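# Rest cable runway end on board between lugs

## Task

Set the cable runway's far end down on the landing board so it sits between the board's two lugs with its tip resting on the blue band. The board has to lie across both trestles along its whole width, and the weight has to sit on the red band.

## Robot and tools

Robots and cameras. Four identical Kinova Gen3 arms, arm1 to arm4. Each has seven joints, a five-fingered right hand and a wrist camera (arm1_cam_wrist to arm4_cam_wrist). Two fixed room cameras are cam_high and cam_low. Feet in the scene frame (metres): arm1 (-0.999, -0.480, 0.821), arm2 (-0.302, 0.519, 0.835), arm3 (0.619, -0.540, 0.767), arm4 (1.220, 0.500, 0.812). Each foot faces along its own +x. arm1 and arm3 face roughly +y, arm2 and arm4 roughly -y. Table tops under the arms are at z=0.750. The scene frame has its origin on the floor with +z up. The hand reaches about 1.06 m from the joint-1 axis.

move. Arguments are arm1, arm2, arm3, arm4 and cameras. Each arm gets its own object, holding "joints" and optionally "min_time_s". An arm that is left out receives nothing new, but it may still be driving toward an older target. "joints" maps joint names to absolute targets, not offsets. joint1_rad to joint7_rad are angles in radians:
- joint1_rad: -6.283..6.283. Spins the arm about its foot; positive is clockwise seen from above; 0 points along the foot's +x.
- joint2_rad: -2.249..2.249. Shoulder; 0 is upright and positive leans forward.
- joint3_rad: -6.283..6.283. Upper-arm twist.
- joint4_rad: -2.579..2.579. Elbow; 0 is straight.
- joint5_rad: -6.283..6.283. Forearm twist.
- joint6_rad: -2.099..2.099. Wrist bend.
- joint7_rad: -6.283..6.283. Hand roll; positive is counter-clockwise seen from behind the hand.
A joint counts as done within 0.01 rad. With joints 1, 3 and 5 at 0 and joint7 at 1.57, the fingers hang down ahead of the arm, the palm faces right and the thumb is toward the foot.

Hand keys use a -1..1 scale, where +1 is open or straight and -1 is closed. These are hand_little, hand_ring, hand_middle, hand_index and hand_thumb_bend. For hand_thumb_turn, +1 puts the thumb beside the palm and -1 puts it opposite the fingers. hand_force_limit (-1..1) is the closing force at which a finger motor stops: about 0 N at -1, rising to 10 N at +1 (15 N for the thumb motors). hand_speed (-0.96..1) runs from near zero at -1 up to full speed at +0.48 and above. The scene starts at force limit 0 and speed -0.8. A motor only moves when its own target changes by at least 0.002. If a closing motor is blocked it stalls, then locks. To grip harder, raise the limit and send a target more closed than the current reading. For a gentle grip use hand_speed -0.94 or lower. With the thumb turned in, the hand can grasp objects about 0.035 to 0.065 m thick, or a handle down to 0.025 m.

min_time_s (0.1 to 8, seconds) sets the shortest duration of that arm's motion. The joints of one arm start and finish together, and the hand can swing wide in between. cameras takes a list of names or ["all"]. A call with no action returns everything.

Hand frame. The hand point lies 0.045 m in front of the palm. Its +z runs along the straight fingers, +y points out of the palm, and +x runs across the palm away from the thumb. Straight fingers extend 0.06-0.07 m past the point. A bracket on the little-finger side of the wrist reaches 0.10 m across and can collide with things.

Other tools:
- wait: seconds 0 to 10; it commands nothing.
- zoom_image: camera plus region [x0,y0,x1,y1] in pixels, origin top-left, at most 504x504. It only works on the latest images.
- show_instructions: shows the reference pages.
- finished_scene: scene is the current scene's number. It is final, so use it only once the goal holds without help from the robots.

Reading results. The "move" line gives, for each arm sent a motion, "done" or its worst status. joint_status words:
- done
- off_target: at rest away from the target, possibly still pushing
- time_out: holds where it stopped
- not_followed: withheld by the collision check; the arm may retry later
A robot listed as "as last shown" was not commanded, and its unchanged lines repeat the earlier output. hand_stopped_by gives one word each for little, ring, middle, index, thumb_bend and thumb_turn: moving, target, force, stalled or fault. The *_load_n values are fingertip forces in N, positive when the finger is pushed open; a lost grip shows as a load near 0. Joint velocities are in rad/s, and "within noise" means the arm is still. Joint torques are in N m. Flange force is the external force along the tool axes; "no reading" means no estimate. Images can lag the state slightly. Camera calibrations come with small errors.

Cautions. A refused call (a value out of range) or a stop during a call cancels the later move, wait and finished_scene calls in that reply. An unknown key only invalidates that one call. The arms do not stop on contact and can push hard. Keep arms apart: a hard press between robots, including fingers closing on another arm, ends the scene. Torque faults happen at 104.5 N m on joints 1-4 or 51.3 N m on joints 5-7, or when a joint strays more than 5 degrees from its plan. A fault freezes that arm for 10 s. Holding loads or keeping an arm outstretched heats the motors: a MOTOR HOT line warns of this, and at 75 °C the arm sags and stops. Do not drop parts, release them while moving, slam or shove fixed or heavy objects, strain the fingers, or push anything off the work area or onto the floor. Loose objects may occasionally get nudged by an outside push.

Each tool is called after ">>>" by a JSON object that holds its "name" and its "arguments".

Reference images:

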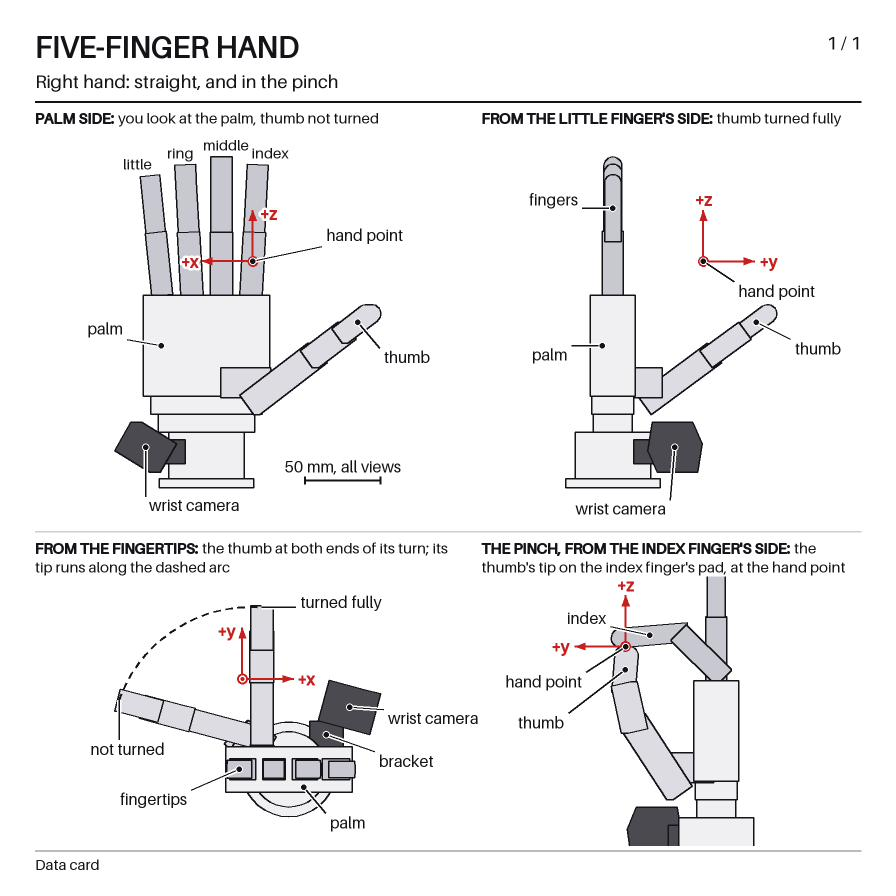

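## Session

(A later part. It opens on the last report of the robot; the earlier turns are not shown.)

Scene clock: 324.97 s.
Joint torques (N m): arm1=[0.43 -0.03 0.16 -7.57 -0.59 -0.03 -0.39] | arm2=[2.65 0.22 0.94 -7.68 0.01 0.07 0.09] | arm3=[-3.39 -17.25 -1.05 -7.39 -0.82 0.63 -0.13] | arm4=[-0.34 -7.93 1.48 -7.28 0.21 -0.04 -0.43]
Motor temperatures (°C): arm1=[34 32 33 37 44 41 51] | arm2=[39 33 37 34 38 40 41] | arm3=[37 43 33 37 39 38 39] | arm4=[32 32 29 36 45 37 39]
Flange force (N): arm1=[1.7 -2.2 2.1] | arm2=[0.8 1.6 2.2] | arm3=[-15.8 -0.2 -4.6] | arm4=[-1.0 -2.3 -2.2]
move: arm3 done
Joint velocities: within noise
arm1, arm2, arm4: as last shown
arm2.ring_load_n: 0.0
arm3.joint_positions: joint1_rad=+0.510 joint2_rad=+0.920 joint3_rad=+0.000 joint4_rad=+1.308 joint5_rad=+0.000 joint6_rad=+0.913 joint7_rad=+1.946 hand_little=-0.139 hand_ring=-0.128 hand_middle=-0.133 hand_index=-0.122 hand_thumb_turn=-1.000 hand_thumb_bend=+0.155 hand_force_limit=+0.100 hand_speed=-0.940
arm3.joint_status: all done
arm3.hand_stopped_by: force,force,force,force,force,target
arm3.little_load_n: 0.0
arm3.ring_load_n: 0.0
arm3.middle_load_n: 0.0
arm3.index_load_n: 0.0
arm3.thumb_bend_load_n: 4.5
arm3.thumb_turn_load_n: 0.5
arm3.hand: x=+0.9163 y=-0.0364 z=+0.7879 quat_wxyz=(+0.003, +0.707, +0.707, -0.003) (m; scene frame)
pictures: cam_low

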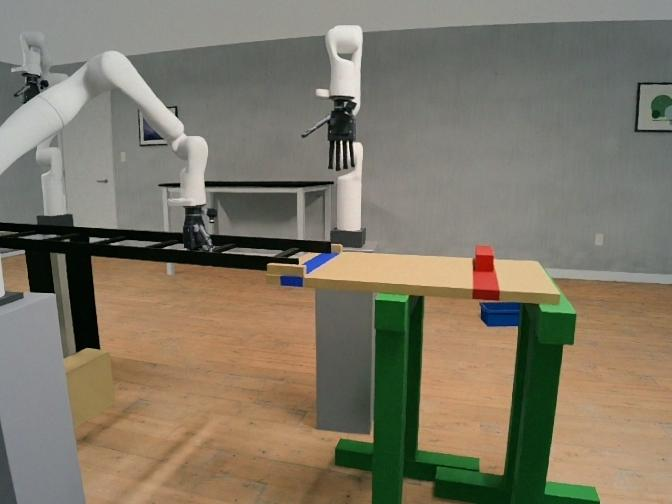

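>>> {"name": "move", "arguments": {"arm3": {"joints": {"hand_thumb_bend": 1.0, "hand_speed": -0.7}}, "cameras": []}}

>>> {"name": "move", "arguments": {"arm3": {"joints": {"hand_index": 1.0, "hand_middle": 1.0, "hand_ring": 1.0, "hand_little": 1.0, "hand_speed": -0.6}}, "cameras": ["arm3_cam_wrist", "arm4_cam_wrist"]}}

>>> {"name": "move", "arguments": {"arm3": {"joints": {"joint2_rad": 0.8222, "joint4_rad": 1.2519, "joint6_rad": 1.0675}, "min_time_s": 1.5}, "cameras": []}}

>>> {"name": "move", "arguments": {"arm3": {"joints": {"joint2_rad": 0.7050, "joint4_rad": 1.0116, "joint6_rad": 1.4250}, "min_time_s": 1.5}, "cameras": ["arm3_cam_wrist", "arm4_cam_wrist", "cam_high", "cam_low"]}}

>>> {"name": "zoom_image", "arguments": {"camera": "cam_low", "region": [250, 210, 610, 350]}}

>>> {"name": "zoom_image", "arguments": {"camera": "arm4_cam_wrist", "region": [260, 80, 560, 305]}}

>>> {"name": "zoom_image", "arguments": {"camera": "cam_high", "region": [290, 110, 390, 210]}}

Scene clock: 345.83 s.
Joint torques (N m): arm1=[0.38 -0.05 0.15 -7.54 -0.58 0.04 -0.4] | arm2=[2.59 0.22 0.9 -7.71 0.01 0.07 0.1] | arm3=[-1.27 -18.93 1.12 -8.68 0.26 0.19 -0.05] | arm4=[-0.35 -7.98 1.51 -7.21 0.21 -0.01 -0.36]
Motor temperatures (°C): arm1=[34 32 33 37 44 41 51] | arm2=[39 33 37 34 38 40 41] | arm3=[37 42 33 37 39 38 39] | arm4=[32 32 29 36 45 37 39]
Flange force (N): arm1=[1.5 -2.2 2.2] | arm2=[0.8 1.5 2.3] | arm3=[-15.8 -4.3 -2.3] | arm4=[-0.7 -2.1 -2.3]
move: arm3 done
Joint velocities: within noise
arm1, arm2, arm4: as last shown
arm3.joint_positions: joint1_rad=+0.510 joint2_rad=+0.920 joint3_rad=+0.000 joint4_rad=+1.308 joint5_rad=+0.000 joint6_rad=+0.913 joint7_rad=+1.946 hand_little=-0.139 hand_ring=-0.128 hand_middle=-0.133 hand_index=-0.122 hand_thumb_turn=-1.000 hand_thumb_bend=+1.000 hand_force_limit=+0.100 hand_speed=-0.700
arm3.joint_status: all done
arm3.hand_stopped_by: force,force,force,force,target,target
arm3.little_load_n: 0.0
arm3.ring_load_n: 0.0
arm3.middle_load_n: 0.0
arm3.index_load_n: 0.0
arm3.thumb_bend_load_n: 0.0
arm3.thumb_turn_load_n: 0.0
arm3.hand: x=+0.9163 y=-0.0364 z=+0.7879 quat_wxyz=(+0.003, +0.707, +0.707, -0.003) (m; scene frame)
pictures: none
No camera images: "cameras" was empty.

Scene clock: 347.33 s.
Joint torques (N m): arm1=[0.42 -0.02 0.08 -7.54 -0.57 0.02 -0.38] | arm2=[2.65 0.18 0.95 -7.69 -0.01 0.06 0.1] | arm3=[-1.28 -18.89 1.02 -8.72 0.24 0.21 -0.09] | arm4=[-0.32 -7.99 1.51 -7.24 0.23 -0.03 -0.39]
Motor temperatures (°C): arm1=[34 32 33 37 44 41 51] | arm2=[39 33 37 34 38 40 41] | arm3=[37 42 33 37 39 38 39] | arm4=[32 32 29 36 45 37 39]
Flange force (N): arm1=[1.6 -2.4 2.1] | arm2=[0.8 1.6 2.2] | arm3=[-16.1 -4.3 -2.3] | arm4=[-0.8 -2.2 -2.2]
move: arm3 done
Joint velocities: within noise
arm1, arm2, arm4: as last shown
arm3.joint_positions: joint1_rad=+0.510 joint2_rad=+0.920 joint3_rad=+0.000 joint4_rad=+1.308 joint5_rad=+0.000 joint6_rad=+0.913 joint7_rad=+1.946 hand_little=+1.000 hand_ring=+1.000 hand_middle=+1.000 hand_index=+1.000 hand_thumb_turn=-1.000 hand_thumb_bend=+1.000 hand_force_limit=+0.100 hand_speed=-0.600
arm3.joint_status: all done
arm3.hand_stopped_by: target,target,target,target,target,target
arm3.little_load_n: 0.0
arm3.ring_load_n: 0.0
arm3.middle_load_n: 0.0
arm3.index_load_n: 0.0
arm3.thumb_bend_load_n: 0.0
arm3.thumb_turn_load_n: 0.0
arm3.hand: x=+0.9163 y=-0.0364 z=+0.7879 quat_wxyz=(+0.003, +0.707, +0.707, -0.003) (m; scene frame)
pictures: arm3_cam_wrist, arm4_cam_wrist
camera_calibration:
arm3_cam_wrist: T_world_to_cam=[[0.956818, 0.290441, 0.0119362, -0.882754], [0.260881, -0.876099, 0.405453, -0.575111], [0.128218, -0.384831, -0.914038, 0.702944], [0, 0, 0, 1]] pos_world=[0.904541, 0.023049, 0.886235]
arm4_cam_wrist: T_world_to_cam=[[0.292928, -0.955269, -0.0406784, -0.219226], [-0.859363, -0.281693, 0.426785, 0.648761], [-0.419153, -0.0900596, -0.903438, 1.65317], [0, 0, 0, 1]] pos_world=[1.31467, 0.122215, 1.20774]

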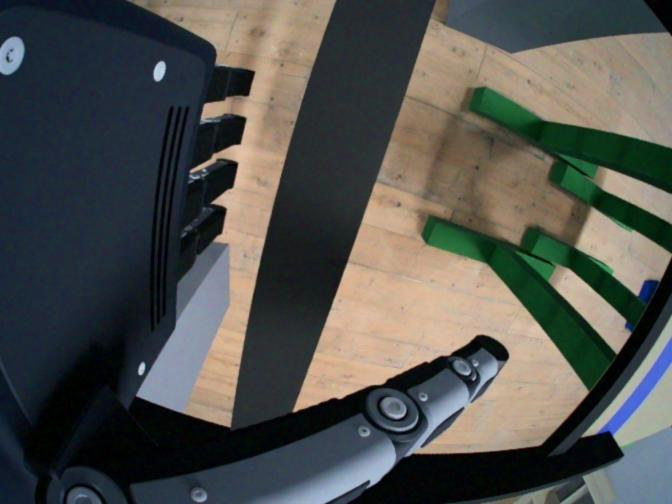

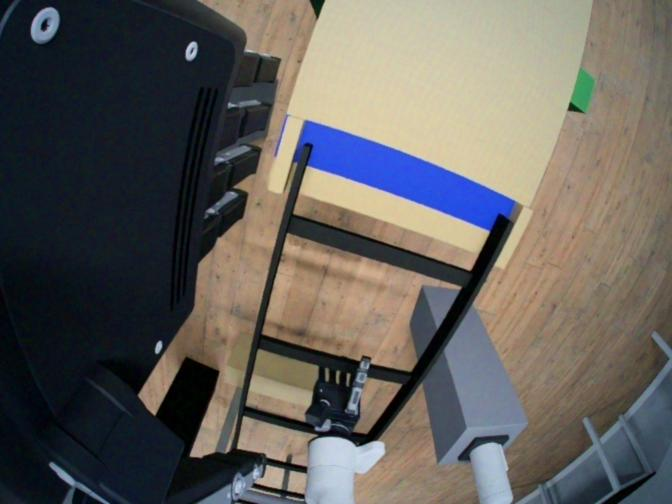

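Scene clock: 349.17 s.
Joint torques (N m): arm1=[0.41 -0.1 0.12 -7.58 -0.57 -0.01 -0.41] | arm2=[2.61 0.19 0.92 -7.7 -0.01 0.05 0.09] | arm3=[-1.22 -18.45 1.03 -9.33 0.28 0.19 -0.05] | arm4=[-0.35 -8 1.49 -7.27 0.21 -0.04 -0.4]
Motor temperatures (°C): arm1=[34 32 33 37 44 41 51] | arm2=[39 33 37 34 38 40 41] | arm3=[37 42 33 37 39 38 39] | arm4=[32 32 29 36 45 37 39]
Flange force (N): arm1=[1.5 -2.3 2.1] | arm2=[0.8 1.5 2.2] | arm3=[-16.2 -4.7 -0.1] | arm4=[-0.9 -2.2 -2.2]
move: arm3 done
Joint velocities: within noise
arm1, arm2, arm4: as last shown
arm2.ring_load_n: 0.5
arm3.joint_positions: joint1_rad=+0.510 joint2_rad=+0.822 joint3_rad=+0.000 joint4_rad=+1.252 joint5_rad=+0.000 joint6_rad=+1.067 joint7_rad=+1.946 hand_little=+1.000 hand_ring=+1.000 hand_middle=+1.000 hand_index=+1.000 hand_thumb_turn=-1.000 hand_thumb_bend=+1.000 hand_force_limit=+0.100 hand_speed=-0.600
arm3.joint_status: all done
arm3.hand_stopped_by: target,target,target,target,target,target
arm3.little_load_n: 0.0
arm3.ring_load_n: 0.0
arm3.middle_load_n: 0.0
arm3.index_load_n: 0.0
arm3.thumb_bend_load_n: 0.0
arm3.thumb_turn_load_n: 0.0
arm3.hand: x=+0.9162 y=-0.0359 z=+0.8600 quat_wxyz=(+0.003, +0.707, +0.707, -0.003) (m; scene frame)
pictures: none
No camera images: "cameras" was empty.

Scene clock: 351.03 s.
Joint torques (N m): arm1=[0.39 -0.09 0.15 -7.61 -0.6 0.02 -0.38] | arm2=[2.61 0.18 0.92 -7.68 -0.03 0.04 0.08] | arm3=[-1.26 -17.79 0.98 -10.26 0.3 0.2 -0.07] | arm4=[-0.3 -7.97 1.44 -7.3 0.23 0.05 -0.35]
Motor temperatures (°C): arm1=[34 32 33 37 44 41 51] | arm2=[39 33 37 34 38 40 41] | arm3=[37 42 33 37 39 38 39] | arm4=[32 32 29 36 45 37 39]
Flange force (N): arm1=[1.5 -2.2 2.4] | arm2=[0.7 1.5 2.1] | arm3=[-18.8 -5.8 5.3] | arm4=[-0.8 -2.4 -1.9]
move: arm3 done
Joint velocities: within noise
arm1, arm2, arm4: as last shown
arm2.ring_load_n: 0.0
arm3.joint_positions: joint1_rad=+0.510 joint2_rad=+0.705 joint3_rad=+0.000 joint4_rad=+1.012 joint5_rad=+0.000 joint6_rad=+1.425 joint7_rad=+1.946 hand_little=+1.000 hand_ring=+1.000 hand_middle=+1.000 hand_index=+1.000 hand_thumb_turn=-1.000 hand_thumb_bend=+1.000 hand_force_limit=+0.100 hand_speed=-0.600
arm3.joint_status: all done
arm3.hand_stopped_by: target,target,target,target,target,target
arm3.little_load_n: 0.0
arm3.ring_load_n: 0.0
arm3.middle_load_n: 0.0
arm3.index_load_n: 0.0
arm3.thumb_bend_load_n: 0.0
arm3.thumb_turn_load_n: 0.0
arm3.hand: x=+0.9162 y=-0.0347 z=+1.0000 quat_wxyz=(+0.003, +0.707, +0.707, -0.003) (m; scene frame)
pictures: arm3_cam_wrist, arm4_cam_wrist, cam_high, cam_low
camera_calibration:
arm3_cam_wrist: T_world_to_cam=[[0.956818, 0.290441, 0.0119362, -0.88578], [0.260881, -0.876099, 0.405453, -0.659618], [0.128218, -0.384831, -0.914038, 0.897466], [0, 0, 0, 1]] pos_world=[0.904541, 0.024749, 1.09834]
arm4_cam_wrist: T_world_to_cam=[[0.292928, -0.955269, -0.0406784, -0.219226], [-0.859363, -0.281693, 0.426785, 0.648761], [-0.419153, -0.0900596, -0.903438, 1.65317], [0, 0, 0, 1]] pos_world=[1.31467, 0.122215, 1.20774]

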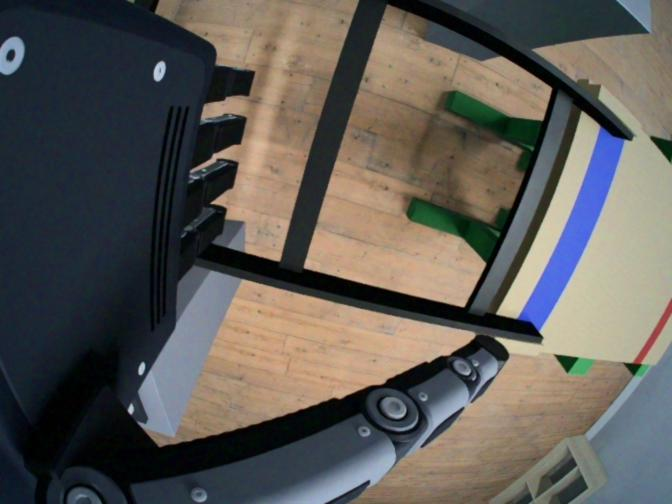

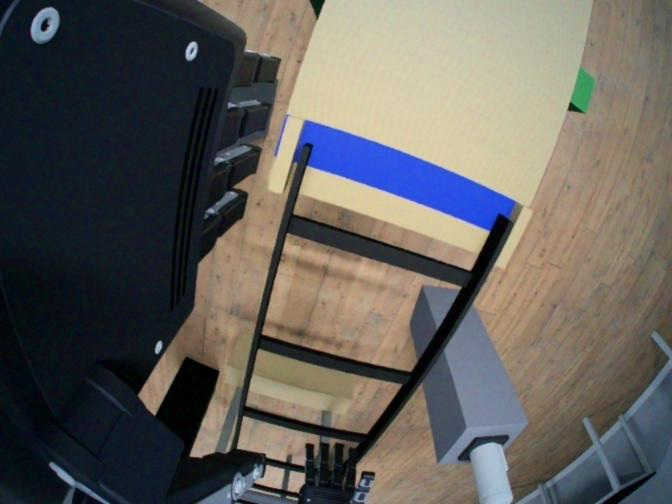

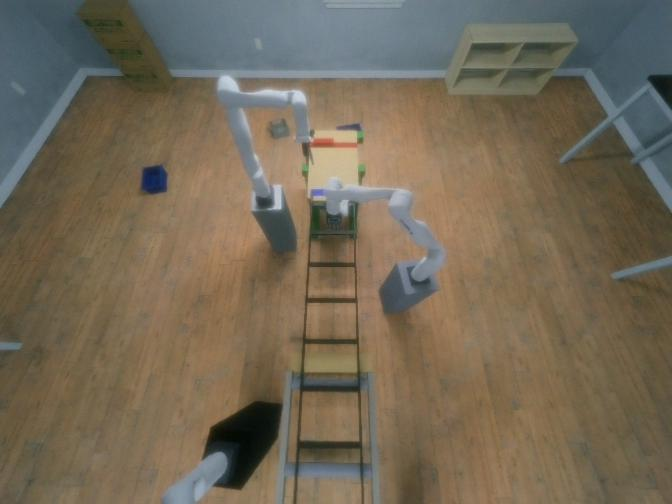

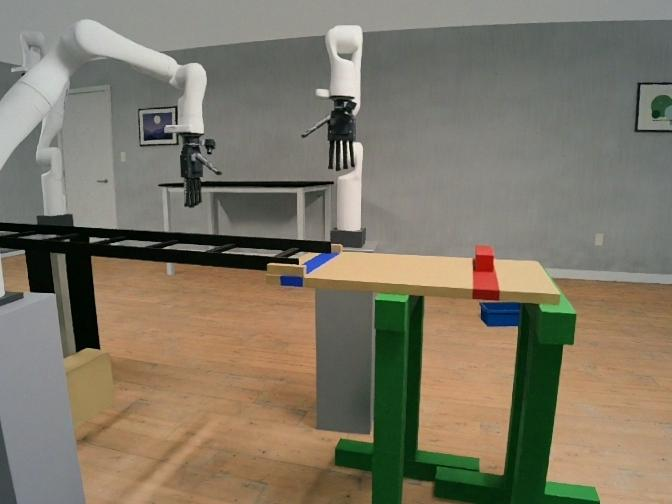

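Scaled by 1.400 from the camera's 672x504 image, which has a finer 960x720 frame.

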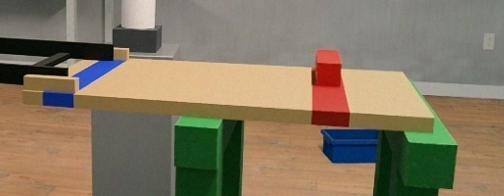

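Scaled by 1.680 from the camera's 672x504 image, which has a finer 960x720 frame.

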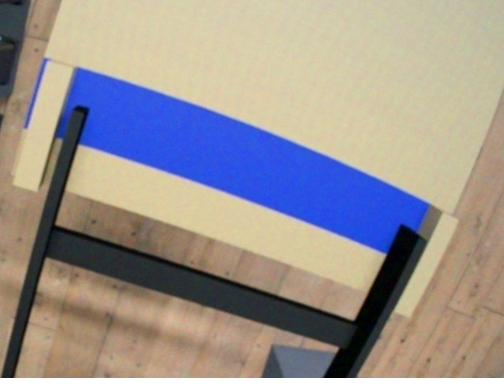

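Scaled by 5.040 from the camera's 672x504 image, which has a finer 960x720 frame.

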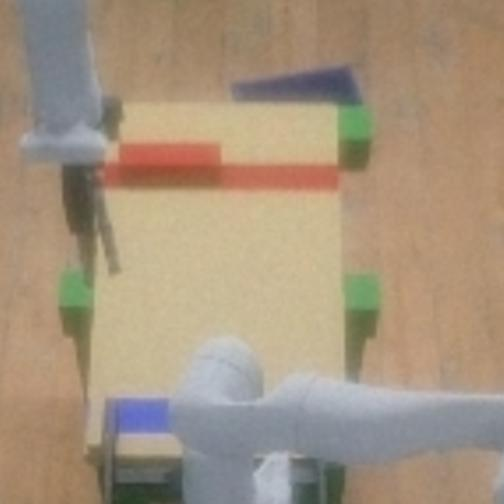

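Everything is in place, just as in scene 1.

>>> {"name": "finished_scene", "arguments": {"scene": 2}}

The scene is finished: the task was done.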